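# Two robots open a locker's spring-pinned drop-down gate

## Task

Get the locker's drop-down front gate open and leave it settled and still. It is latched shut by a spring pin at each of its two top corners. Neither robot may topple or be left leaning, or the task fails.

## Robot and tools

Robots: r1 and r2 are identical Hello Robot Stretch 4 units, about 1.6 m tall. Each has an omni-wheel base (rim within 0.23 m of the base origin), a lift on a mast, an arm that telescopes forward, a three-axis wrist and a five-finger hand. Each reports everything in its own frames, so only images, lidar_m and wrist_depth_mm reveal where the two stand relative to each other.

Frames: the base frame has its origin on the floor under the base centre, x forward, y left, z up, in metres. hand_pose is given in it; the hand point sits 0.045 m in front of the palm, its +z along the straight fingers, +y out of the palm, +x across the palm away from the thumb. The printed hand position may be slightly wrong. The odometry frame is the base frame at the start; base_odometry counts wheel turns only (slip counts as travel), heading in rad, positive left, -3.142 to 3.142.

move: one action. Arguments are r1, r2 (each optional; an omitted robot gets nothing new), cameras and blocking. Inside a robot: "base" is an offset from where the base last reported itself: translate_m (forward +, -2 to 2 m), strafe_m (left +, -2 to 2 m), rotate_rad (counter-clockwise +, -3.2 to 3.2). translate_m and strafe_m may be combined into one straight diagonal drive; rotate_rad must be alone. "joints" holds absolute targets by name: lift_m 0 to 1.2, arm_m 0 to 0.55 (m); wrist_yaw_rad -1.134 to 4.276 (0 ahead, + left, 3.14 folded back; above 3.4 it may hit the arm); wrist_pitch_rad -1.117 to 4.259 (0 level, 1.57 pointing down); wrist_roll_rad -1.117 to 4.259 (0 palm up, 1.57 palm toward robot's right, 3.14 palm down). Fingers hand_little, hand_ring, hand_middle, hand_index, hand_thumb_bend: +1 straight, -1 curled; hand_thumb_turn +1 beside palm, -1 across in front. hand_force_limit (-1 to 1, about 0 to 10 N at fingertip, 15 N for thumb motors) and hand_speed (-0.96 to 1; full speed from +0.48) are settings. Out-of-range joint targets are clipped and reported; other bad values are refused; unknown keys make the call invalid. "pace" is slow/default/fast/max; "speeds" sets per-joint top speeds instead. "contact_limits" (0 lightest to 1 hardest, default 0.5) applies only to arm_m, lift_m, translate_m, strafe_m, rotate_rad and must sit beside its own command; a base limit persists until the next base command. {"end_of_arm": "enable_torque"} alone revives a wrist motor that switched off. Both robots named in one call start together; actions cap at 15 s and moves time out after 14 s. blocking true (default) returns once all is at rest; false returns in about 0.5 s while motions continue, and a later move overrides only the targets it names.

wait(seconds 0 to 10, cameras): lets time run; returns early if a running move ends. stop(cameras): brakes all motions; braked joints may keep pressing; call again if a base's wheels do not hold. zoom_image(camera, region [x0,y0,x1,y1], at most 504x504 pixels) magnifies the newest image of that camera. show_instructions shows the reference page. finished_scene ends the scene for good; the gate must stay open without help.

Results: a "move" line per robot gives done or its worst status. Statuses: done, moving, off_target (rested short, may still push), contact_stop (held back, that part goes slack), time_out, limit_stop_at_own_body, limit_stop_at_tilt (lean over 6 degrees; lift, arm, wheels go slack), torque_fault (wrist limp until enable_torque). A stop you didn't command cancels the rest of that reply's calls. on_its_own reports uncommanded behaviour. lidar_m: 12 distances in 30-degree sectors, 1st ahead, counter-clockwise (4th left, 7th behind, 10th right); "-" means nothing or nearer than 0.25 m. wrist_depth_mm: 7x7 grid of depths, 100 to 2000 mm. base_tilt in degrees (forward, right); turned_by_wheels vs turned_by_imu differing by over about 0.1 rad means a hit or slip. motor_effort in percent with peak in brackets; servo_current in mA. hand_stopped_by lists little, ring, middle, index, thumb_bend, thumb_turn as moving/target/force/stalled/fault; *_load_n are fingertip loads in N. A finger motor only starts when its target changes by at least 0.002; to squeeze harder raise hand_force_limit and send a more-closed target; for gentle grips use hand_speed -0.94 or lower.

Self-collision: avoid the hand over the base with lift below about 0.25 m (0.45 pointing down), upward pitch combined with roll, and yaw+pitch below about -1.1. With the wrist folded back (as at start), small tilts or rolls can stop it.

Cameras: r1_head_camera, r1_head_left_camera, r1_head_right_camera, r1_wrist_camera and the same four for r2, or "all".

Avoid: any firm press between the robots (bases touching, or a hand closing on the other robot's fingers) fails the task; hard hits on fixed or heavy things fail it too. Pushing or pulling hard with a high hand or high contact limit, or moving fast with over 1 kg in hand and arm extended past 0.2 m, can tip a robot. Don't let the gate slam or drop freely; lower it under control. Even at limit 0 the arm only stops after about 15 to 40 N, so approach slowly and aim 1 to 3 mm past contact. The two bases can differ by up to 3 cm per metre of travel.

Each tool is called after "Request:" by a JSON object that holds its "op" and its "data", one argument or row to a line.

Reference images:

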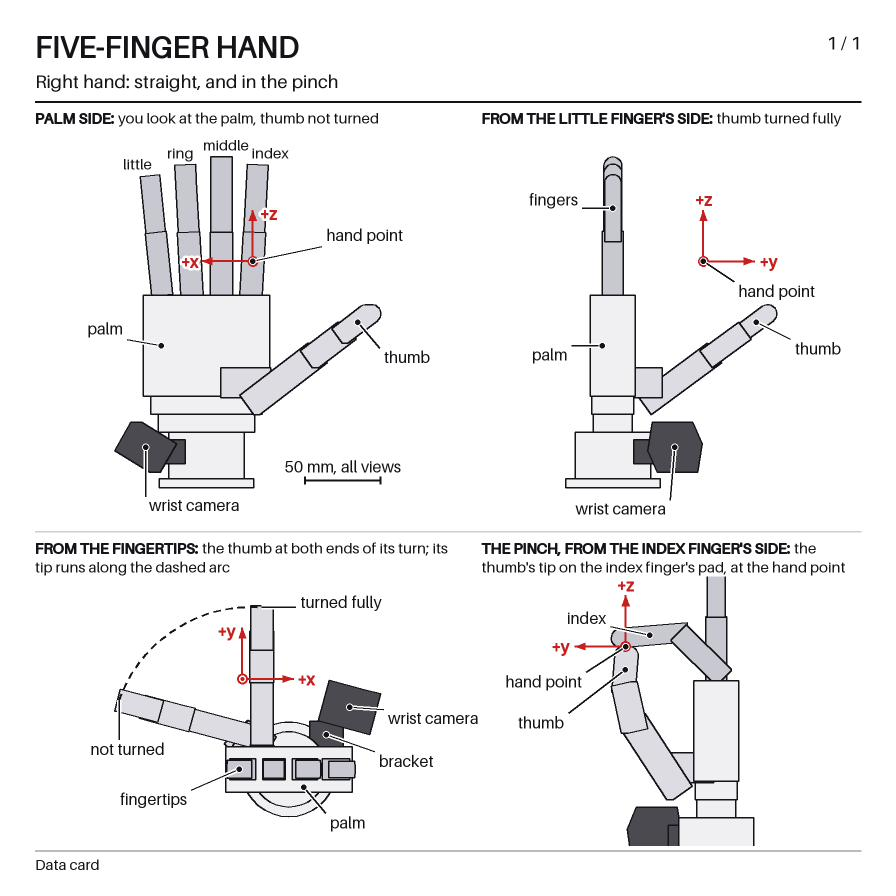

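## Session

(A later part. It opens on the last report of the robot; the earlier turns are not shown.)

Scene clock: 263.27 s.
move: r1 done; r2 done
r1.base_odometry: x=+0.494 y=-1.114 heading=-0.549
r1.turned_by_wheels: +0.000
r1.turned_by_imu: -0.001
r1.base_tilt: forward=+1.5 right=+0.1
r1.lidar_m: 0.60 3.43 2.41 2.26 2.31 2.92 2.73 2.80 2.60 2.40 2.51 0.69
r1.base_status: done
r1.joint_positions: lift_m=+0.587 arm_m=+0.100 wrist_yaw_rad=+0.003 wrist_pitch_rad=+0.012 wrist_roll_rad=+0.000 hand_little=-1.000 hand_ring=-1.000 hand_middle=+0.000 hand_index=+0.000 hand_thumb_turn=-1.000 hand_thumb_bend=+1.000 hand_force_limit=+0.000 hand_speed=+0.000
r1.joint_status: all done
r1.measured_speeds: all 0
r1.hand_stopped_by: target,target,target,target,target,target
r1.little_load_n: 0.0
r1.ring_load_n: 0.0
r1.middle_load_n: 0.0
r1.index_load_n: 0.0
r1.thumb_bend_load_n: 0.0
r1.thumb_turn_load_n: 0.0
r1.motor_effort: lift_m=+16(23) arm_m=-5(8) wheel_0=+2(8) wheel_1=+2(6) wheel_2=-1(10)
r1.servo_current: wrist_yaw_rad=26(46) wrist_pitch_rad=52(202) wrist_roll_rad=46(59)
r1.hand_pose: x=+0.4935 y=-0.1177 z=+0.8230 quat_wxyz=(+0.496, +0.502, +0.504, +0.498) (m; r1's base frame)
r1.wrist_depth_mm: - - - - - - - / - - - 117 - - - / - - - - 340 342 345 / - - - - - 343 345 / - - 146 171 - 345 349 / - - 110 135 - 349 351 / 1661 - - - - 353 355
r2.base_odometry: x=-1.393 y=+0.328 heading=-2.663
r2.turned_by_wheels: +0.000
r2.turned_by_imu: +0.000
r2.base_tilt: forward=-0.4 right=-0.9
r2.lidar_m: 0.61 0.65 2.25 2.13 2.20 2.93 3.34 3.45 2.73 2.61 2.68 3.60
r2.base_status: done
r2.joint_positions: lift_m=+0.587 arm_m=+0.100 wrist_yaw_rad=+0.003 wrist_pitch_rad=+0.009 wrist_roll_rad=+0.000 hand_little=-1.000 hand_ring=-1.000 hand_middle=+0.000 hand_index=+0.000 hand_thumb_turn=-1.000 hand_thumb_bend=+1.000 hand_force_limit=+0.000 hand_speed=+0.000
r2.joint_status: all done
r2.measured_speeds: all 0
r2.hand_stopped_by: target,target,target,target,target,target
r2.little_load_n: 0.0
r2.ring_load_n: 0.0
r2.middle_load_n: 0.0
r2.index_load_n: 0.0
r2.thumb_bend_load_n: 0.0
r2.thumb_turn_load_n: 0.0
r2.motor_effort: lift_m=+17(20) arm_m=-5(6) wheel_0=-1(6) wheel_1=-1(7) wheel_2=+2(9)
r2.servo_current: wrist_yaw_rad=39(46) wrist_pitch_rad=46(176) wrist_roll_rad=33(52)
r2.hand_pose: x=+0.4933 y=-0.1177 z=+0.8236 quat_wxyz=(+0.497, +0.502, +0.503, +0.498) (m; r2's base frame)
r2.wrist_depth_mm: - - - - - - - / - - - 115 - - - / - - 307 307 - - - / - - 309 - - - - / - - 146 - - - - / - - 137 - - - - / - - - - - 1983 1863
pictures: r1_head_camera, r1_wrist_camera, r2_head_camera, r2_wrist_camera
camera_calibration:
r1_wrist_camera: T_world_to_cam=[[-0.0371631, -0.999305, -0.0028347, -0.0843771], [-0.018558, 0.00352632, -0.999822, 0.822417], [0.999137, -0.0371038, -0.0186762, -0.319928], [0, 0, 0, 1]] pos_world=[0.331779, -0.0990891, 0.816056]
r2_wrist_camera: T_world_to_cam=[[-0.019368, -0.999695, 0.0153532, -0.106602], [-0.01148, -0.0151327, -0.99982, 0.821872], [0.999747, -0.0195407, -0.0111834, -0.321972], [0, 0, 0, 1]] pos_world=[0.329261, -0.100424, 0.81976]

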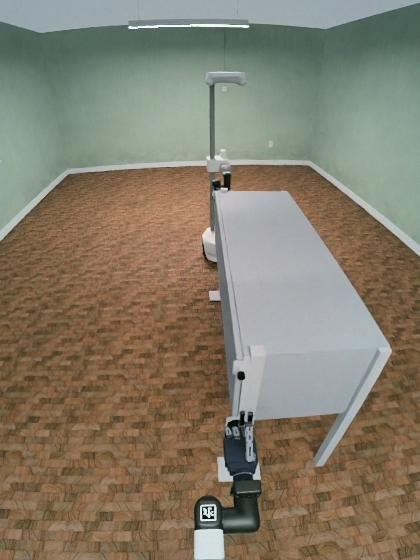

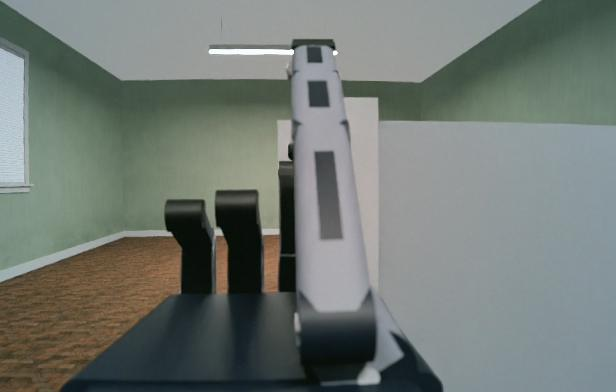

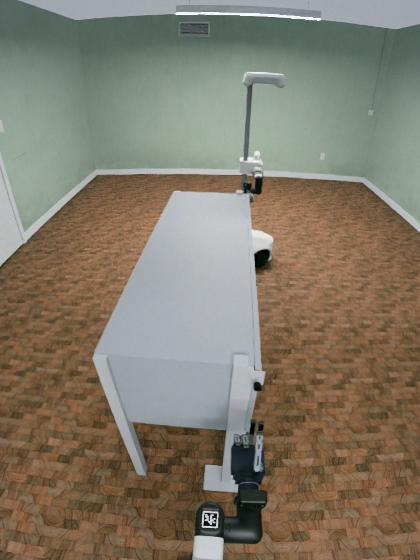

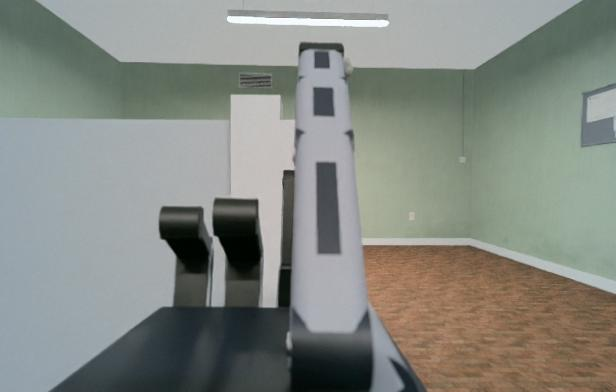

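Request:
{"op": "move", "data": {
  "r1": {"base": {"strafe_m": 0.0035}, "joints": {"arm_m": 0.22}, "pace": "slow", "contact_limits": {"arm_m": 0.0}},
  "r2": {"base": {"strafe_m": -0.003}, "joints": {"arm_m": 0.213}, "pace": "slow", "contact_limits": {"arm_m": 0.0}},
  "cameras": ["r1_head_camera", "r1_wrist_camera", "r2_head_camera", "r2_wrist_camera", "r1_head_left_camera", "r2_head_left_camera", "r1_head_right_camera", "r2_head_right_camera"]
}}

Request:
{"op": "zoom_image", "data": {
  "camera": "r1_head_camera",
  "region": [210, 345, 280, 435]
}}

Request:
{"op": "zoom_image", "data": {
  "camera": "r2_head_camera",
  "region": [220, 355, 290, 445]
}}

Request:
{"op": "zoom_image", "data": {
  "camera": "r1_wrist_camera",
  "region": [200, 20, 420, 300]
}}

Scene clock: 298.23 s.
move: r1 done; r2 done
r1.base_odometry: x=+0.496 y=-1.111 heading=-0.550
r1.turned_by_wheels: +0.000
r1.turned_by_imu: -0.001
r1.base_tilt: forward=+1.4 right=+0.1
r1.lidar_m: 0.65 3.40 2.39 2.24 2.29 2.90 2.75 2.82 2.61 2.40 2.49 0.66
r1.base_status: done
r1.joint_positions: lift_m=+0.587 arm_m=+0.220 wrist_yaw_rad=+0.003 wrist_pitch_rad=+0.012 wrist_roll_rad=+0.000 hand_little=-1.000 hand_ring=-1.000 hand_middle=+0.000 hand_index=+0.000 hand_thumb_turn=-1.000 hand_thumb_bend=+1.000 hand_force_limit=+0.000 hand_speed=+0.000
r1.joint_status: all done
r1.measured_speeds: all 0
r1.hand_stopped_by: target,target,target,target,target,target
r1.little_load_n: 0.0
r1.ring_load_n: 0.0
r1.middle_load_n: 0.0
r1.index_load_n: 0.0
r1.thumb_bend_load_n: 0.0
r1.thumb_turn_load_n: 0.0
r1.motor_effort: lift_m=+15(16) arm_m=+5(7) wheel_0=-2(4) wheel_1=+1(5) wheel_2=+0(1)
r1.servo_current: wrist_yaw_rad=39(46) wrist_pitch_rad=52(85) wrist_roll_rad=52(59)
r1.contact_limits: arm_m 0
r1.hand_pose: x=+0.6133 y=-0.1177 z=+0.8230 quat_wxyz=(+0.496, +0.502, +0.504, +0.498) (m; r1's base frame)
r1.wrist_depth_mm: - - - - - - - / - - - 115 198 - - / - - - 198 200 221 223 / - - - - - 222 223 / - - 146 171 - 224 225 / - - 110 135 - 224 226 / 1618 - - - - 227 229
r2.base_odometry: x=-1.395 y=+0.331 heading=-2.663
r2.turned_by_wheels: +0.000
r2.turned_by_imu: +0.000
r2.base_tilt: forward=-0.4 right=-0.9
r2.lidar_m: 0.62 0.66 2.25 2.13 2.22 2.93 3.38 3.40 2.75 2.60 2.70 3.59
r2.base_status: done
r2.joint_positions: lift_m=+0.587 arm_m=+0.213 wrist_yaw_rad=+0.003 wrist_pitch_rad=+0.009 wrist_roll_rad=+0.000 hand_little=-1.000 hand_ring=-1.000 hand_middle=+0.000 hand_index=+0.000 hand_thumb_turn=-1.000 hand_thumb_bend=+1.000 hand_force_limit=+0.000 hand_speed=+0.000
r2.joint_status: all done
r2.measured_speeds: all 0
r2.hand_stopped_by: target,target,target,target,target,target
r2.little_load_n: 0.0
r2.ring_load_n: 0.0
r2.middle_load_n: 0.0
r2.index_load_n: 0.0
r2.thumb_bend_load_n: 0.0
r2.thumb_turn_load_n: 0.0
r2.motor_effort: lift_m=+17(17) arm_m=+5(7) wheel_0=+0(3) wheel_1=+1(2) wheel_2=+1(2)
r2.servo_current: wrist_yaw_rad=39(46) wrist_pitch_rad=39(65) wrist_roll_rad=33(59)
r2.contact_limits: arm_m 0
r2.hand_pose: x=+0.6060 y=-0.1177 z=+0.8236 quat_wxyz=(+0.497, +0.502, +0.503, +0.498) (m; r2's base frame)
r2.wrist_depth_mm: - - - - - - - / - - 193 114 - - - / - - 195 105 - - - / - - 195 - - - - / - - 145 - - - - / - - 137 - - - - / - - - - - 1921 1808
pictures: r1_head_camera, r1_head_left_camera, r1_head_right_camera, r1_wrist_camera, r2_head_camera, r2_head_left_camera, r2_head_right_camera, r2_wrist_camera
camera_calibration:
r1_wrist_camera: T_world_to_cam=[[-0.0371631, -0.999305, -0.0028347, -0.079925], [-0.018558, 0.00352632, -0.999822, 0.82464], [0.999137, -0.0371038, -0.0186762, -0.439625], [0, 0, 0, 1]] pos_world=[0.451579, -0.0990891, 0.816056]
r2_wrist_camera: T_world_to_cam=[[-0.019368, -0.999695, 0.0153532, -0.104419], [-0.01148, -0.0151327, -0.99982, 0.823166], [0.999747, -0.0195407, -0.0111834, -0.434644], [0, 0, 0, 1]] pos_world=[0.441961, -0.100424, 0.81976]

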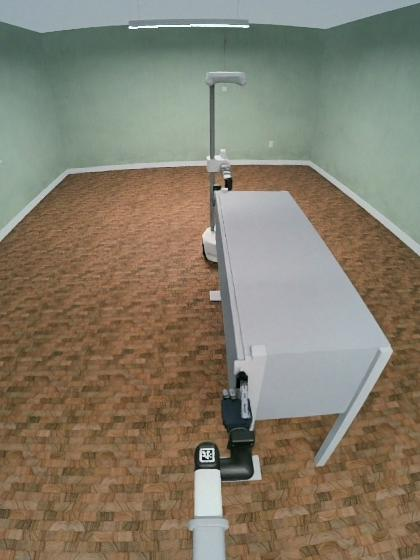

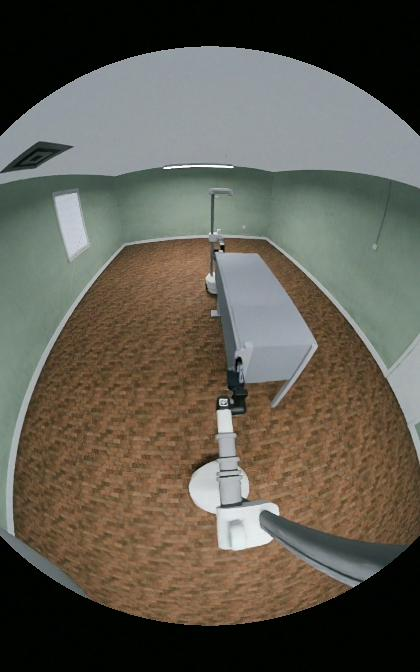

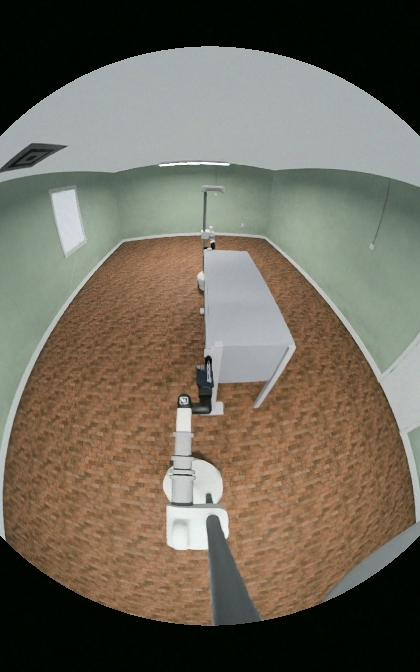

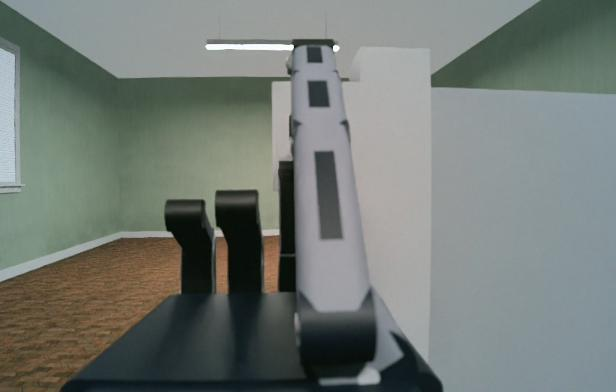

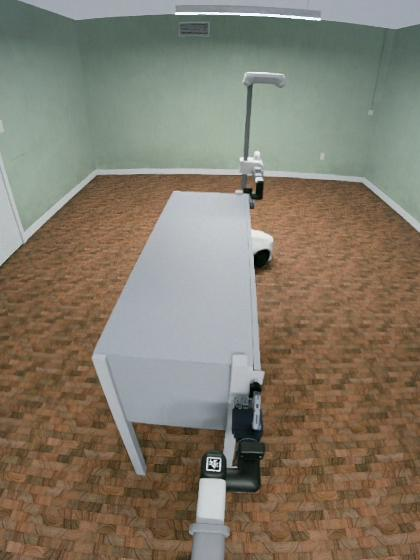

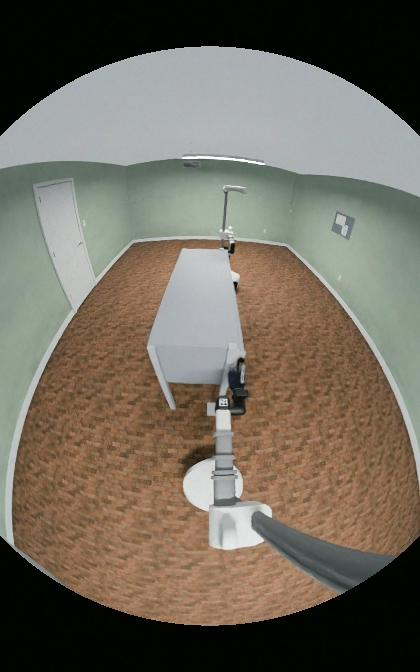

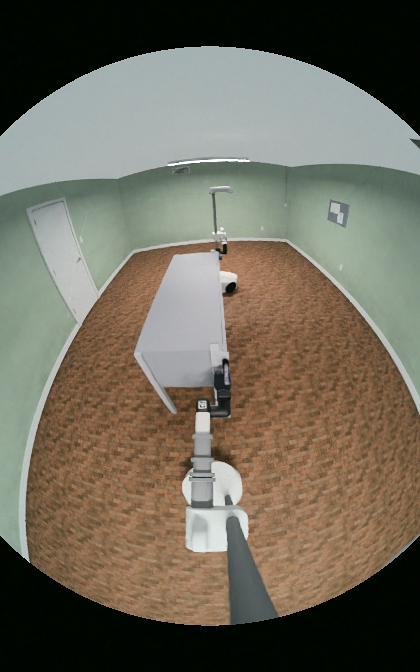

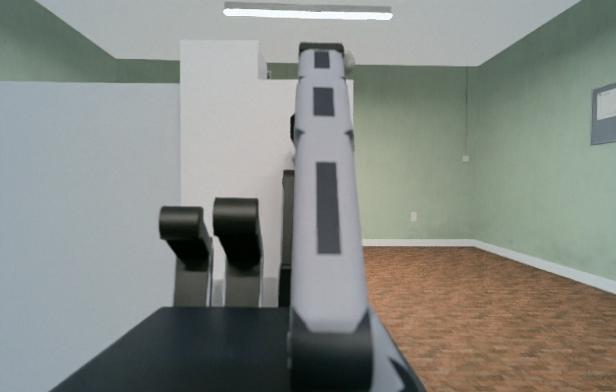

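Scaled by 5.600 from the camera's 420x560 image, which has a finer 1200x1600 frame.

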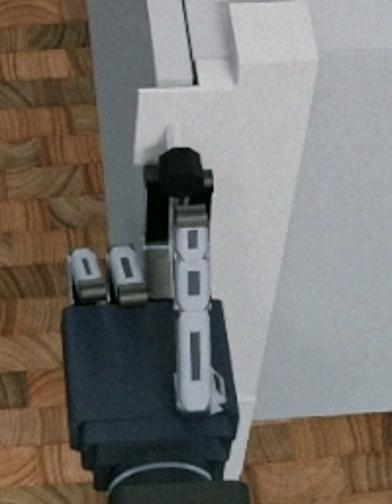

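Scaled by 5.600 from the camera's 420x560 image, which has a finer 1200x1600 frame.

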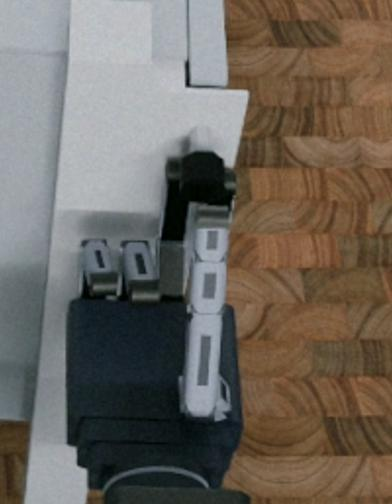

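Scaled by 1.800.

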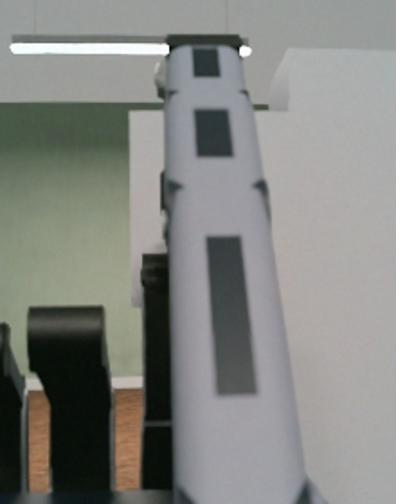

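Request:
{"op": "move", "data": {
  "r1": {"joints": {"lift_m": 0.6}, "speeds": {"lift_m": 0.03}, "contact_limits": {"lift_m": 0.2}},
  "r2": {"joints": {"lift_m": 0.6}, "speeds": {"lift_m": 0.03}, "contact_limits": {"lift_m": 0.2}},
  "cameras": ["r1_head_camera", "r2_head_camera"]
}}

Request:
{"op": "zoom_image", "data": {
  "camera": "r1_head_camera",
  "region": [225, 355, 265, 405]
}}

Request:
{"op": "zoom_image", "data": {
  "camera": "r2_head_camera",
  "region": [235, 365, 275, 415]
}}

Scene clock: 333.30 s.
move: r1 done; r2 done
r1.base_odometry: x=+0.496 y=-1.111 heading=-0.550
r1.turned_by_wheels: +0.000
r1.turned_by_imu: -0.001
r1.base_tilt: forward=+1.4 right=+0.2
r1.lidar_m: 0.61 3.43 2.37 2.24 2.32 2.90 2.76 2.81 2.63 2.39 2.49 0.67
r1.base_status: not commanded
r1.joint_positions: lift_m=+0.600 arm_m=+0.220 wrist_yaw_rad=+0.003 wrist_pitch_rad=+0.012 wrist_roll_rad=+0.000 hand_little=-1.000 hand_ring=-1.000 hand_middle=+0.000 hand_index=+0.000 hand_thumb_turn=-1.000 hand_thumb_bend=+1.000 hand_force_limit=+0.000 hand_speed=+0.000
r1.joint_status: all done
r1.measured_speeds: all 0
r1.hand_stopped_by: target,target,target,target,target,target
r1.little_load_n: 0.0
r1.ring_load_n: 0.0
r1.middle_load_n: 3.0
r1.index_load_n: 0.0
r1.thumb_bend_load_n: 0.0
r1.thumb_turn_load_n: 0.0
r1.motor_effort: lift_m=+26(26) arm_m=+5(5) wheel_0=-2(3) wheel_1=+1(2) wheel_2=+0(0)
r1.servo_current: wrist_yaw_rad=39(46) wrist_pitch_rad=52(72) wrist_roll_rad=52(52)
r1.contact_limits: arm_m 0; lift_m 0.2
r1.hand_pose: x=+0.6133 y=-0.1177 z=+0.8352 quat_wxyz=(+0.496, +0.502, +0.504, +0.498) (m; r1's base frame)
r1.wrist_depth_mm: - - - - - - - / - - - 115 199 - - / - - - - 200 220 222 / - - - - 202 222 223 / - - 146 171 - 223 225 / - - 110 135 - 224 227 / 1618 - - - - 226 228
r2.base_odometry: x=-1.395 y=+0.331 heading=-2.663
r2.turned_by_wheels: +0.000
r2.turned_by_imu: +0.000
r2.base_tilt: forward=-0.4 right=-0.9
r2.lidar_m: 0.64 0.67 2.25 2.13 2.19 2.95 3.37 3.44 2.73 2.62 2.69 3.61
r2.base_status: not commanded
r2.joint_positions: lift_m=+0.600 arm_m=+0.213 wrist_yaw_rad=+0.003 wrist_pitch_rad=+0.009 wrist_roll_rad=+0.000 hand_little=-1.000 hand_ring=-1.000 hand_middle=+0.000 hand_index=+0.000 hand_thumb_turn=-1.000 hand_thumb_bend=+1.000 hand_force_limit=+0.000 hand_speed=+0.000
r2.joint_status: all done
r2.measured_speeds: all 0
r2.hand_stopped_by: target,target,target,target,target,target
r2.little_load_n: 0.0
r2.ring_load_n: 0.0
r2.middle_load_n: 0.5
r2.index_load_n: 0.0
r2.thumb_bend_load_n: 0.0
r2.thumb_turn_load_n: 0.0
r2.motor_effort: lift_m=+24(25) arm_m=+5(5) wheel_0=+0(1) wheel_1=+0(1) wheel_2=+0(1)
r2.servo_current: wrist_yaw_rad=33(46) wrist_pitch_rad=46(59) wrist_roll_rad=39(59)
r2.contact_limits: arm_m 0; lift_m 0.2
r2.hand_pose: x=+0.6060 y=-0.1177 z=+0.8361 quat_wxyz=(+0.497, +0.502, +0.503, +0.498) (m; r2's base frame)
r2.wrist_depth_mm: - - - - - - - / - - 193 110 - - - / - - 194 193 - - - / - - 195 - - - - / - - 146 - - - - / - - 137 - - - - / - - - - - 1921 1808
pictures: r1_head_camera, r2_head_camera

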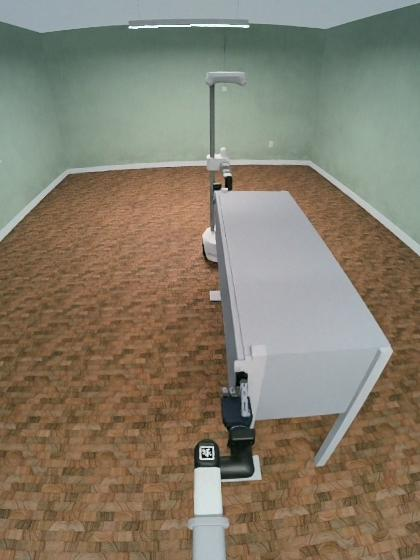

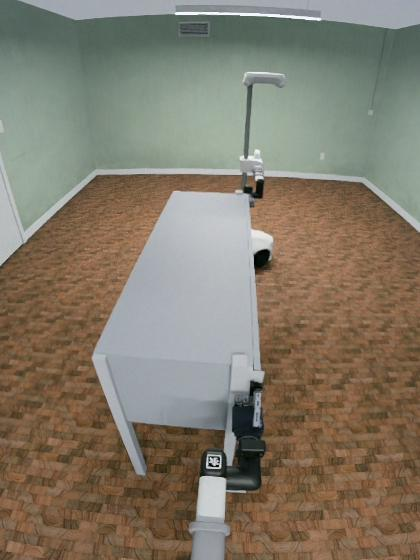

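Scaled by 10.080 from the camera's 420x560 image, which has a finer 1200x1600 frame.

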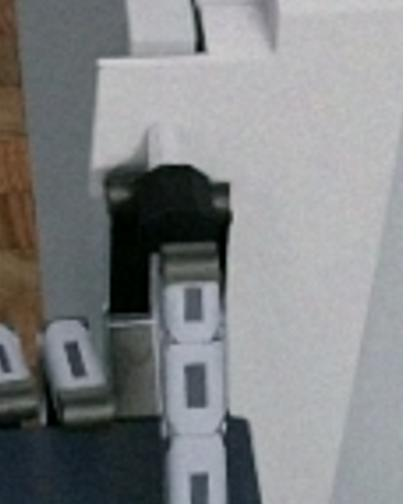

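Scaled by 10.080 from the camera's 420x560 image, which has a finer 1200x1600 frame.

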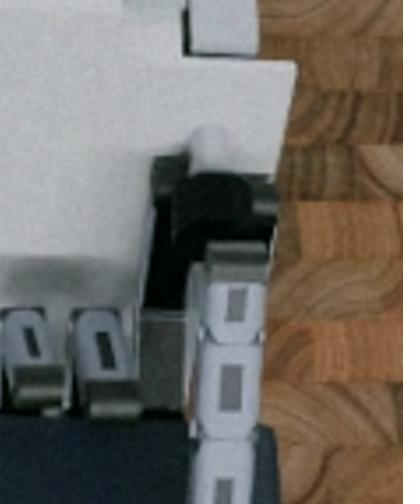

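Request:
{"op": "move", "data": {
  "r1": {"joints": {"lift_m": 0.592}, "speeds": {"lift_m": 0.03}},
  "r2": {"joints": {"lift_m": 0.592}, "speeds": {"lift_m": 0.03}}
}}

Request:
{"op": "move", "data": {
  "r1": {"joints": {"arm_m": 0.226}, "speeds": {"arm_m": 0.03}, "contact_limits": {"arm_m": 0.0}},
  "r2": {"joints": {"arm_m": 0.217}, "speeds": {"arm_m": 0.03}, "contact_limits": {"arm_m": 0.0}}
}}

Request:
{"op": "move", "data": {
  "r1": {"joints": {"lift_m": 0.602}, "speeds": {"lift_m": 0.03}, "contact_limits": {"lift_m": 0.2}},
  "r2": {"joints": {"lift_m": 0.602}, "speeds": {"lift_m": 0.03}, "contact_limits": {"lift_m": 0.2}},
  "cameras": ["r1_head_camera", "r2_head_camera"]
}}

Request:
{"op": "zoom_image", "data": {
  "camera": "r1_head_camera",
  "region": [225, 355, 265, 405]
}}

Request:
{"op": "zoom_image", "data": {
  "camera": "r2_head_camera",
  "region": [235, 365, 275, 415]
}}

Scene clock: 351.40 s.
move: r1 done; r2 done
r1.base_odometry: x=+0.496 y=-1.111 heading=-0.550
r1.turned_by_wheels: +0.000
r1.turned_by_imu: -0.001
r1.base_tilt: forward=+1.4 right=+0.2
r1.lidar_m: 0.64 3.43 2.39 2.25 2.32 2.89 2.74 2.80 2.59 2.40 2.50 0.67
r1.base_status: not commanded
r1.joint_positions: lift_m=+0.592 arm_m=+0.220 wrist_yaw_rad=+0.003 wrist_pitch_rad=+0.012 wrist_roll_rad=+0.000 hand_little=-1.000 hand_ring=-1.000 hand_middle=+0.000 hand_index=+0.000 hand_thumb_turn=-1.000 hand_thumb_bend=+1.000 hand_force_limit=+0.000 hand_speed=+0.000
r1.joint_status: all done
r1.measured_speeds: all 0
r1.hand_stopped_by: target,target,target,target,target,target
r1.little_load_n: 0.0
r1.ring_load_n: 0.0
r1.middle_load_n: 0.0
r1.index_load_n: 0.0
r1.thumb_bend_load_n: 0.0
r1.thumb_turn_load_n: 0.0
r1.motor_effort: lift_m=+16(23) arm_m=+5(5) wheel_0=-2(2) wheel_1=+1(2) wheel_2=+0(0)
r1.servo_current: wrist_yaw_rad=33(46) wrist_pitch_rad=59(72) wrist_roll_rad=46(52)
r1.contact_limits: arm_m 0
r1.hand_pose: x=+0.6133 y=-0.1177 z=+0.8280 quat_wxyz=(+0.496, +0.502, +0.504, +0.498) (m; r1's base frame)
r1.wrist_depth_mm: - - - - - - - / - - - 115 199 - - / - - - 198 200 220 223 / - - - - - 223 223 / - - 146 171 - 224 225 / - - 110 135 - 225 227 / 1618 - - - - 227 229
r2.base_odometry: x=-1.395 y=+0.331 heading=-2.663
r2.turned_by_wheels: +0.000
r2.turned_by_imu: +0.000
r2.base_tilt: forward=-0.4 right=-0.9
r2.lidar_m: 0.61 0.69 2.25 2.13 2.21 2.96 3.37 3.44 2.73 2.58 2.68 3.56
r2.base_status: not commanded
r2.joint_positions: lift_m=+0.592 arm_m=+0.213 wrist_yaw_rad=+0.003 wrist_pitch_rad=+0.009 wrist_roll_rad=+0.000 hand_little=-1.000 hand_ring=-1.000 hand_middle=+0.000 hand_index=+0.000 hand_thumb_turn=-1.000 hand_thumb_bend=+1.000 hand_force_limit=+0.000 hand_speed=+0.000
r2.joint_status: all done
r2.measured_speeds: all 0
r2.hand_stopped_by: target,target,target,target,target,target
r2.little_load_n: 0.0
r2.ring_load_n: 0.0
r2.middle_load_n: 0.0
r2.index_load_n: 0.0
r2.thumb_bend_load_n: 0.0
r2.thumb_turn_load_n: 0.0
r2.motor_effort: lift_m=+17(21) arm_m=+5(5) wheel_0=+0(1) wheel_1=+0(1) wheel_2=+0(1)
r2.servo_current: wrist_yaw_rad=39(46) wrist_pitch_rad=39(59) wrist_roll_rad=33(59)
r2.contact_limits: arm_m 0
r2.hand_pose: x=+0.6060 y=-0.1177 z=+0.8286 quat_wxyz=(+0.497, +0.502, +0.503, +0.498) (m; r2's base frame)
r2.wrist_depth_mm: - - - - - - - / - - 193 109 - - - / - - 193 104 - - - / - - 195 - - - - / - - 145 - - - - / - - 137 - - - - / - - - - - 1921 1756
pictures: none

Scene clock: 351.97 s.
move: r1 done; r2 done
r1.base_odometry: x=+0.496 y=-1.111 heading=-0.550
r1.turned_by_wheels: +0.000
r1.turned_by_imu: +0.000
r1.base_tilt: forward=+1.4 right=+0.2
r1.lidar_m: 0.64 3.42 2.37 2.26 2.31 2.90 2.74 2.83 2.61 2.38 2.46 0.67
r1.base_status: not commanded
r1.joint_positions: lift_m=+0.592 arm_m=+0.226 wrist_yaw_rad=+0.003 wrist_pitch_rad=+0.012 wrist_roll_rad=+0.000 hand_little=-1.000 hand_ring=-1.000 hand_middle=+0.000 hand_index=+0.000 hand_thumb_turn=-1.000 hand_thumb_bend=+1.000 hand_force_limit=+0.000 hand_speed=+0.000
r1.joint_status: all done
r1.measured_speeds: all 0
r1.hand_stopped_by: target,target,target,target,target,target
r1.little_load_n: 0.0
r1.ring_load_n: 0.0
r1.middle_load_n: 0.0
r1.index_load_n: 0.0
r1.thumb_bend_load_n: 0.0
r1.thumb_turn_load_n: 0.0
r1.motor_effort: lift_m=+16(16) arm_m=+5(7) wheel_0=-2(2) wheel_1=+1(2) wheel_2=+0(0)
r1.servo_current: wrist_yaw_rad=39(46) wrist_pitch_rad=72(85) wrist_roll_rad=52(52)
r1.contact_limits: arm_m 0
r1.hand_pose: x=+0.6193 y=-0.1177 z=+0.8280 quat_wxyz=(+0.496, +0.502, +0.504, +0.498) (m; r1's base frame)
r1.wrist_depth_mm: - - - - - - - / - - - 115 193 - - / - - - - 195 214 216 / - - - - 195 216 218 / - - 146 171 - 217 219 / - - 110 135 - 219 221 / 1576 - - - - 220 221
r2.base_odometry: x=-1.395 y=+0.331 heading=-2.663
r2.turned_by_wheels: +0.000
r2.turned_by_imu: +0.000
r2.base_tilt: forward=-0.4 right=-0.9
r2.lidar_m: 0.62 0.66 2.25 2.13 2.19 2.97 3.37 3.43 2.71 2.60 2.69 3.54
r2.base_status: not commanded
r2.joint_positions: lift_m=+0.592 arm_m=+0.217 wrist_yaw_rad=+0.003 wrist_pitch_rad=+0.009 wrist_roll_rad=+0.000 hand_little=-1.000 hand_ring=-1.000 hand_middle=+0.000 hand_index=+0.000 hand_thumb_turn=-1.000 hand_thumb_bend=+1.000 hand_force_limit=+0.000 hand_speed=+0.000
r2.joint_status: all done
r2.measured_speeds: all 0
r2.hand_stopped_by: target,target,target,target,target,target
r2.little_load_n: 0.0
r2.ring_load_n: 0.0
r2.middle_load_n: 0.0
r2.index_load_n: 0.0
r2.thumb_bend_load_n: 0.0
r2.thumb_turn_load_n: 0.0
r2.motor_effort: lift_m=+17(17) arm_m=+5(7) wheel_0=+0(1) wheel_1=+1(1) wheel_2=+0(1)
r2.servo_current: wrist_yaw_rad=46(46) wrist_pitch_rad=46(59) wrist_roll_rad=39(46)
r2.contact_limits: arm_m 0
r2.hand_pose: x=+0.6100 y=-0.1177 z=+0.8286 quat_wxyz=(+0.497, +0.502, +0.503, +0.498) (m; r2's base frame)
r2.wrist_depth_mm: - - - - - - - / - - 190 110 - - - / - - 190 190 - - - / - - 191 - - - - / - - 145 - - - - / - - 137 - - - - / - - - - - 1863 1863
pictures: none

Scene clock: 352.70 s.
move: r1 done; r2 done
r1.base_odometry: x=+0.496 y=-1.111 heading=-0.550
r1.turned_by_wheels: +0.000
r1.turned_by_imu: +0.000
r1.base_tilt: forward=+1.5 right=+0.1
r1.lidar_m: 0.63 3.40 2.40 2.23 2.31 2.89 2.74 2.82 2.60 2.40 2.50 0.67
r1.base_status: not commanded
r1.joint_positions: lift_m=+0.602 arm_m=+0.226 wrist_yaw_rad=+0.003 wrist_pitch_rad=+0.012 wrist_roll_rad=+0.000 hand_little=-1.000 hand_ring=-1.000 hand_middle=+0.000 hand_index=+0.000 hand_thumb_turn=-1.000 hand_thumb_bend=+1.000 hand_force_limit=+0.000 hand_speed=+0.000
r1.joint_status: all done
r1.measured_speeds: all 0
r1.hand_stopped_by: target,target,target,target,target,target
r1.little_load_n: 0.0
r1.ring_load_n: 0.0
r1.middle_load_n: 1.5
r1.index_load_n: 0.0
r1.thumb_bend_load_n: 0.0
r1.thumb_turn_load_n: -0.5
r1.motor_effort: lift_m=+26(26) arm_m=+5(5) wheel_0=-2(2) wheel_1=+1(2) wheel_2=+0(0)
r1.servo_current: wrist_yaw_rad=39(46) wrist_pitch_rad=59(91) wrist_roll_rad=52(52)
r1.contact_limits: arm_m 0; lift_m 0.2
r1.hand_pose: x=+0.6193 y=-0.1177 z=+0.8372 quat_wxyz=(+0.496, +0.502, +0.504, +0.498) (m; r1's base frame)
r1.wrist_depth_mm: - - - - - - - / - - - 115 192 - - / - - - - 194 214 215 / - - - - 195 216 216 / - - 146 171 - 216 218 / - - 110 134 - 219 220 / 1576 - - - - 220 222
r2.base_odometry: x=-1.395 y=+0.331 heading=-2.663
r2.turned_by_wheels: +0.000
r2.turned_by_imu: +0.000
r2.base_tilt: forward=-0.4 right=-0.9
r2.lidar_m: 0.62 0.68 2.28 2.13 2.20 2.93 3.38 3.44 2.74 2.61 2.70 3.59
r2.base_status: not commanded
r2.joint_positions: lift_m=+0.602 arm_m=+0.217 wrist_yaw_rad=+0.003 wrist_pitch_rad=+0.009 wrist_roll_rad=+0.000 hand_little=-1.000 hand_ring=-1.000 hand_middle=+0.000 hand_index=+0.000 hand_thumb_turn=-1.000 hand_thumb_bend=+1.000 hand_force_limit=+0.000 hand_speed=+0.000
r2.joint_status: all done
r2.measured_speeds: all 0
r2.hand_stopped_by: target,target,target,target,target,target
r2.little_load_n: 0.0
r2.ring_load_n: 0.0
r2.middle_load_n: -0.5
r2.index_load_n: 0.0
r2.thumb_bend_load_n: 0.0
r2.thumb_turn_load_n: 0.0
r2.motor_effort: lift_m=+24(26) arm_m=+5(5) wheel_0=+0(1) wheel_1=+0(1) wheel_2=+0(1)
r2.servo_current: wrist_yaw_rad=33(46) wrist_pitch_rad=46(46) wrist_roll_rad=52(65)
r2.contact_limits: arm_m 0; lift_m 0.2
r2.hand_pose: x=+0.6100 y=-0.1177 z=+0.8380 quat_wxyz=(+0.497, +0.502, +0.503, +0.498) (m; r2's base frame)
r2.wrist_depth_mm: - - - - - - - / - - 189 109 - - - / - - 190 189 - - - / - - 190 - - - - / - - 145 - - - - / - - 137 - - - - / - - - - - 1921 1808
pictures: r1_head_camera, r2_head_camera

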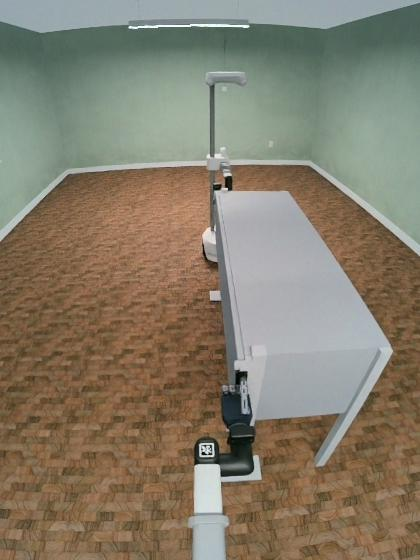

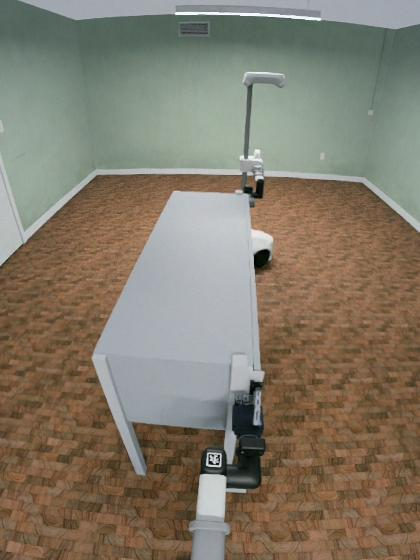

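Scaled by 10.080 from the camera's 420x560 image, which has a finer 1200x1600 frame.

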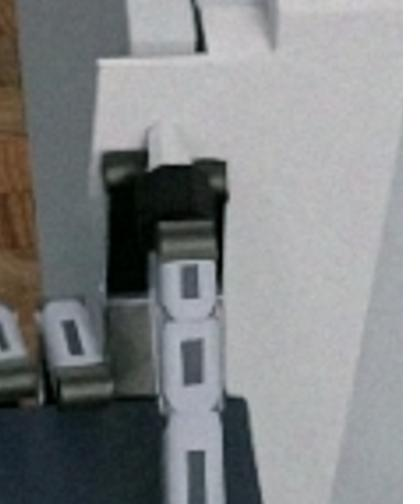

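Scaled by 10.080 from the camera's 420x560 image, which has a finer 1200x1600 frame.

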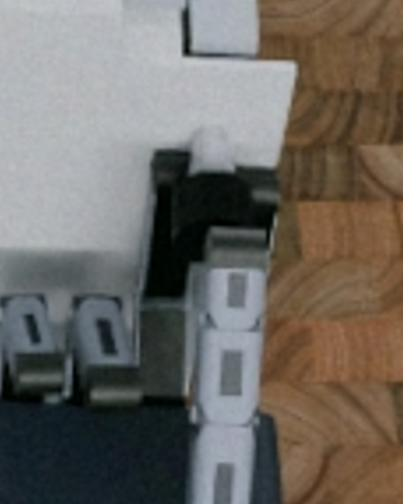

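Request:
{"op": "move", "data": {
  "r1": {"joints": {"lift_m": 0.608}, "speeds": {"lift_m": 0.03}, "contact_limits": {"lift_m": 0.2}},
  "r2": {"joints": {"lift_m": 0.608}, "speeds": {"lift_m": 0.03}, "contact_limits": {"lift_m": 0.2}},
  "cameras": ["r1_head_camera", "r2_head_camera"]
}}

Request:
{"op": "zoom_image", "data": {
  "camera": "r1_head_camera",
  "region": [225, 355, 265, 405]
}}

Request:
{"op": "zoom_image", "data": {
  "camera": "r2_head_camera",
  "region": [235, 365, 275, 415]
}}

Scene clock: 361.83 s.
move: r1 done; r2 done
r1.base_odometry: x=+0.496 y=-1.111 heading=-0.549
r1.turned_by_wheels: +0.000
r1.turned_by_imu: +0.000
r1.base_tilt: forward=+1.5 right=+0.3
r1.lidar_m: 0.61 3.37 2.40 2.25 2.29 2.91 2.73 2.80 2.57 2.40 2.47 0.65
r1.base_status: not commanded
r1.joint_positions: lift_m=+0.607 arm_m=+0.226 wrist_yaw_rad=+0.003 wrist_pitch_rad=+0.012 wrist_roll_rad=+0.000 hand_little=-1.000 hand_ring=-1.000 hand_middle=+0.000 hand_index=+0.000 hand_thumb_turn=-1.000 hand_thumb_bend=+1.000 hand_force_limit=+0.000 hand_speed=+0.000
r1.joint_status: all done
r1.measured_speeds: all 0
r1.hand_stopped_by: target,target,target,target,target,target
r1.little_load_n: 0.0
r1.ring_load_n: 0.0
r1.middle_load_n: 1.5
r1.index_load_n: 3.0
r1.thumb_bend_load_n: 0.0
r1.thumb_turn_load_n: -0.5
r1.motor_effort: lift_m=+27(28) arm_m=+4(5) wheel_0=+0(2) wheel_1=+1(2) wheel_2=+0(0)
r1.servo_current: wrist_yaw_rad=39(46) wrist_pitch_rad=65(78) wrist_roll_rad=39(52)
r1.contact_limits: arm_m 0; lift_m 0.2
r1.hand_pose: x=+0.6193 y=-0.1177 z=+0.8431 quat_wxyz=(+0.496, +0.502, +0.504, +0.498) (m; r1's base frame)
r1.wrist_depth_mm: - - - - - - - / - - - 117 192 - - / - - - - 193 213 215 / - - - - 195 215 216 / - - 146 171 - 216 218 / - - 110 134 - 218 220 / 1576 - - - - 220 222
r2.base_odometry: x=-1.395 y=+0.331 heading=-2.663
r2.turned_by_wheels: +0.000
r2.turned_by_imu: +0.000
r2.base_tilt: forward=-0.4 right=-0.9
r2.lidar_m: 0.63 0.68 2.27 2.14 2.21 2.92 3.39 3.44 2.73 2.60 2.70 3.58
r2.base_status: not commanded
r2.joint_positions: lift_m=+0.607 arm_m=+0.217 wrist_yaw_rad=+0.003 wrist_pitch_rad=+0.011 wrist_roll_rad=+0.000 hand_little=-1.000 hand_ring=-1.000 hand_middle=+0.000 hand_index=+0.000 hand_thumb_turn=-1.000 hand_thumb_bend=+1.000 hand_force_limit=+0.000 hand_speed=+0.000
r2.joint_status: all done
r2.measured_speeds: all 0
r2.hand_stopped_by: target,target,target,target,target,target
r2.little_load_n: 0.0
r2.ring_load_n: 0.0
r2.middle_load_n: -1.0
r2.index_load_n: 0.0
r2.thumb_bend_load_n: 0.0
r2.thumb_turn_load_n: 0.0
r2.motor_effort: lift_m=+27(30) arm_m=+5(5) wheel_0=+0(1) wheel_1=+1(1) wheel_2=+0(1)
r2.servo_current: wrist_yaw_rad=39(46) wrist_pitch_rad=52(59) wrist_roll_rad=39(52)
r2.contact_limits: arm_m 0; lift_m 0.2
r2.hand_pose: x=+0.6101 y=-0.1177 z=+0.8435 quat_wxyz=(+0.497, +0.502, +0.503, +0.498) (m; r2's base frame)
r2.wrist_depth_mm: - - - - - - - / - - 188 110 - - - / - - 190 189 - - - / - - 190 - - - - / - - 145 - - - - / - - 137 - - - - / - - - - - 1863 1808
pictures: r1_head_camera, r2_head_camera

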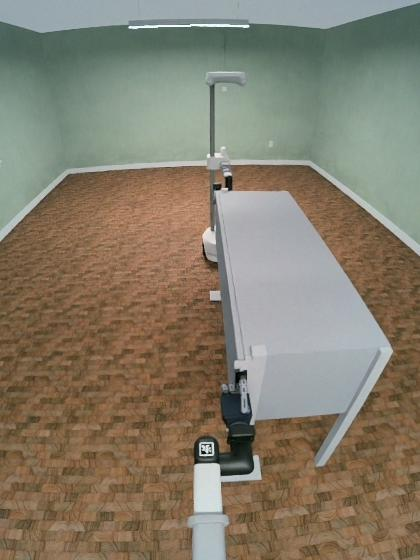

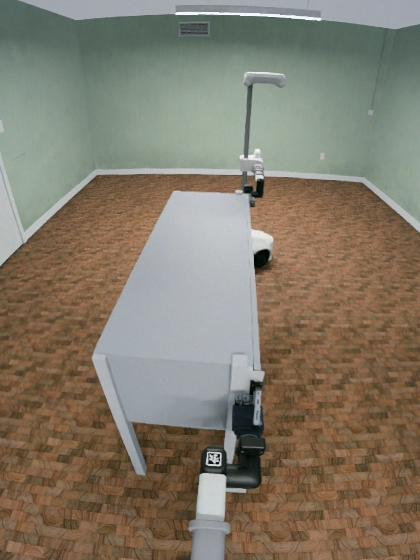

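Scaled by 10.080 from the camera's 420x560 image, which has a finer 1200x1600 frame.

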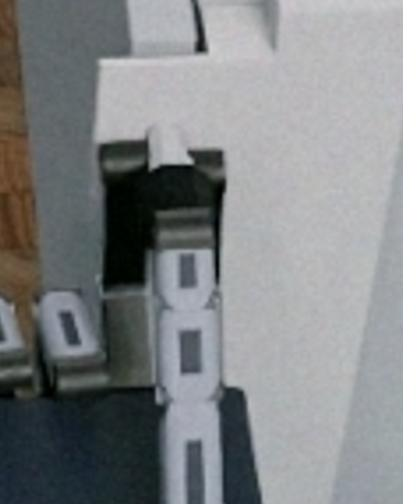

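Scaled by 10.080 from the camera's 420x560 image, which has a finer 1200x1600 frame.

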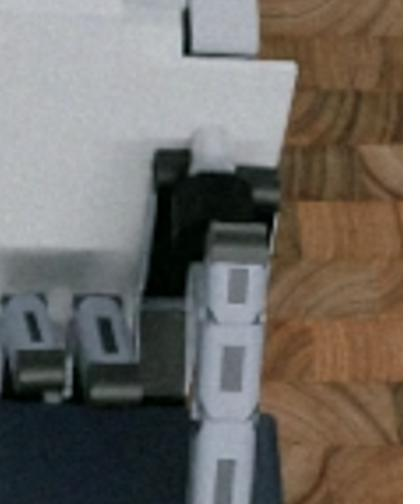

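Request:
{"op": "move", "data": {
  "r2": {"joints": {"lift_m": 0.594}, "speeds": {"lift_m": 0.03}}
}}

Request:
{"op": "move", "data": {
  "r2": {"joints": {"arm_m": 0.221}, "speeds": {"arm_m": 0.03}, "contact_limits": {"arm_m": 0.0}}
}}

Request:
{"op": "move", "data": {
  "r2": {"joints": {"lift_m": 0.608}, "speeds": {"lift_m": 0.03}, "contact_limits": {"lift_m": 0.2}},
  "cameras": ["r2_head_camera"]
}}

Request:
{"op": "zoom_image", "data": {
  "camera": "r2_head_camera",
  "region": [235, 365, 275, 415]
}}

Scene clock: 370.80 s.
move: r2 done
r1: as last shown
r1.turned_by_imu: -0.001
r1.base_tilt: forward=+1.5 right=+0.2
r1.lidar_m: 0.60 3.42 2.40 2.24 2.30 2.90 2.74 2.83 2.62 2.39 2.47 0.66
r1.middle_load_n: 1.0
r1.thumb_turn_load_n: 0.0
r1.motor_effort: lift_m=+27(27) arm_m=+4(5) wheel_0=+0(0) wheel_1=+1(2) wheel_2=+0(0)
r1.servo_current: wrist_yaw_rad=33(46) wrist_pitch_rad=52(65) wrist_roll_rad=46(59)
r1.contact_limits: arm_m 0; lift_m 0.2
r1.wrist_depth_mm: - - - - - - - / - - - 117 192 - - / - - - - 193 213 215 / - - - - 195 214 216 / - - 146 171 - 216 217 / - - 111 134 - 218 220 / 1618 - - - - 220 222
r2.base_odometry: x=-1.395 y=+0.331 heading=-2.663
r2.turned_by_wheels: +0.000
r2.turned_by_imu: +0.000
r2.base_tilt: forward=-0.4 right=-0.9
r2.lidar_m: 0.64 0.67 2.26 2.12 2.20 2.93 3.37 3.42 2.76 2.57 2.70 3.59
r2.base_status: not commanded
r2.joint_positions: lift_m=+0.594 arm_m=+0.217 wrist_yaw_rad=+0.003 wrist_pitch_rad=+0.009 wrist_roll_rad=+0.000 hand_little=-1.000 hand_ring=-1.000 hand_middle=+0.000 hand_index=+0.000 hand_thumb_turn=-1.000 hand_thumb_bend=+1.000 hand_force_limit=+0.000 hand_speed=+0.000
r2.joint_status: all done
r2.measured_speeds: all 0
r2.hand_stopped_by: target,target,target,target,target,target
r2.little_load_n: 0.0
r2.ring_load_n: 0.0
r2.middle_load_n: 0.0
r2.index_load_n: 0.0
r2.thumb_bend_load_n: 0.0
r2.thumb_turn_load_n: 0.0
r2.motor_effort: lift_m=+17(25) arm_m=+5(5) wheel_0=+0(0) wheel_1=+2(2) wheel_2=+1(1)
r2.servo_current: wrist_yaw_rad=39(46) wrist_pitch_rad=46(59) wrist_roll_rad=46(52)
r2.contact_limits: arm_m 0
r2.hand_pose: x=+0.6101 y=-0.1177 z=+0.8305 quat_wxyz=(+0.497, +0.502, +0.503, +0.498) (m; r2's base frame)
r2.wrist_depth_mm: - - - - - - - / - - 189 110 - - - / - - 190 190 - - - / - - 191 - - - - / - - 145 - - - - / - - 137 - - - - / - - - - - 1983 1808
pictures: none

Scene clock: 371.33 s.
move: r2 contact_stop
r1: as last shown
r1.turned_by_imu: +0.000
r1.base_tilt: forward=+1.4 right=+0.2
r1.lidar_m: 0.63 3.42 2.36 2.25 2.30 2.89 2.72 2.83 2.61 2.40 2.49 0.68
r1.motor_effort: lift_m=+27(27) arm_m=+4(5) wheel_0=+0(0) wheel_1=+1(1) wheel_2=+0(0)
r1.servo_current: wrist_yaw_rad=39(39) wrist_pitch_rad=65(72) wrist_roll_rad=52(52)
r1.contact_limits: arm_m 0; lift_m 0.2
r1.wrist_depth_mm: - - - - - - - / - - - 117 192 - - / - - - - 193 213 214 / - - - - 195 215 216 / - - 146 171 - 216 219 / - - 111 135 - 219 220 / 1618 - - - - 220 222
r2.base_odometry: x=-1.394 y=+0.331 heading=-2.662
r2.turned_by_wheels: +0.001
r2.turned_by_imu: +0.001
r2.base_tilt: forward=-0.4 right=-0.9
r2.lidar_m: 0.63 0.65 2.26 2.13 2.19 2.92 3.38 3.43 2.75 2.57 2.70 3.58
r2.base_status: not commanded
r2.joint_positions: lift_m=+0.594 arm_m=+0.220 wrist_yaw_rad=+0.003 wrist_pitch_rad=+0.008 wrist_roll_rad=+0.000 hand_little=-1.000 hand_ring=-1.000 hand_middle=-0.001 hand_index=+0.000 hand_thumb_turn=-1.000 hand_thumb_bend=+1.000 hand_force_limit=+0.000 hand_speed=+0.000
r2.joint_status: arm_m contact_stop (moved +0.003 of +0.004)
r2.measured_speeds: all 0
r2.hand_stopped_by: target,target,target,target,target,target
r2.little_load_n: 0.0
r2.ring_load_n: 0.0
r2.middle_load_n: -11.5
r2.index_load_n: -3.5
r2.thumb_bend_load_n: 0.0
r2.thumb_turn_load_n: 0.0
r2.on_its_own: arm_m is slack since a contact_stop
r2.motor_effort: lift_m=+18(18) arm_m=+0(9) wheel_0=+6(6) wheel_1=+4(4) wheel_2=-1(1)
r2.servo_current: wrist_yaw_rad=33(46) wrist_pitch_rad=52(52) wrist_roll_rad=46(46)
r2.contact_limits: arm_m 0
r2.hand_pose: x=+0.6133 y=-0.1177 z=+0.8308 quat_wxyz=(+0.497, +0.501, +0.503, +0.499) (m; r2's base frame)
r2.wrist_depth_mm: - - - - - - - / - - 187 110 - - - / - - 189 189 - - - / - - 189 - - - - / - - 146 - - - - / - - 137 - - - - / - - - - - 1921 1863
pictures: none

not run: a stop that you did not command came earlier in this reply.

Scaled by 10.080 from the camera's 420x560 image, which has a finer 1200x1600 frame.
This view is cut from an older image: the scene may have changed since it was taken.

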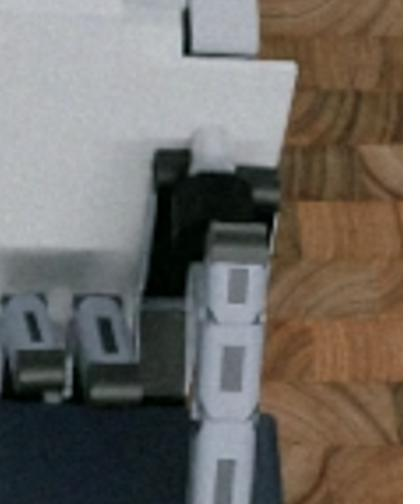

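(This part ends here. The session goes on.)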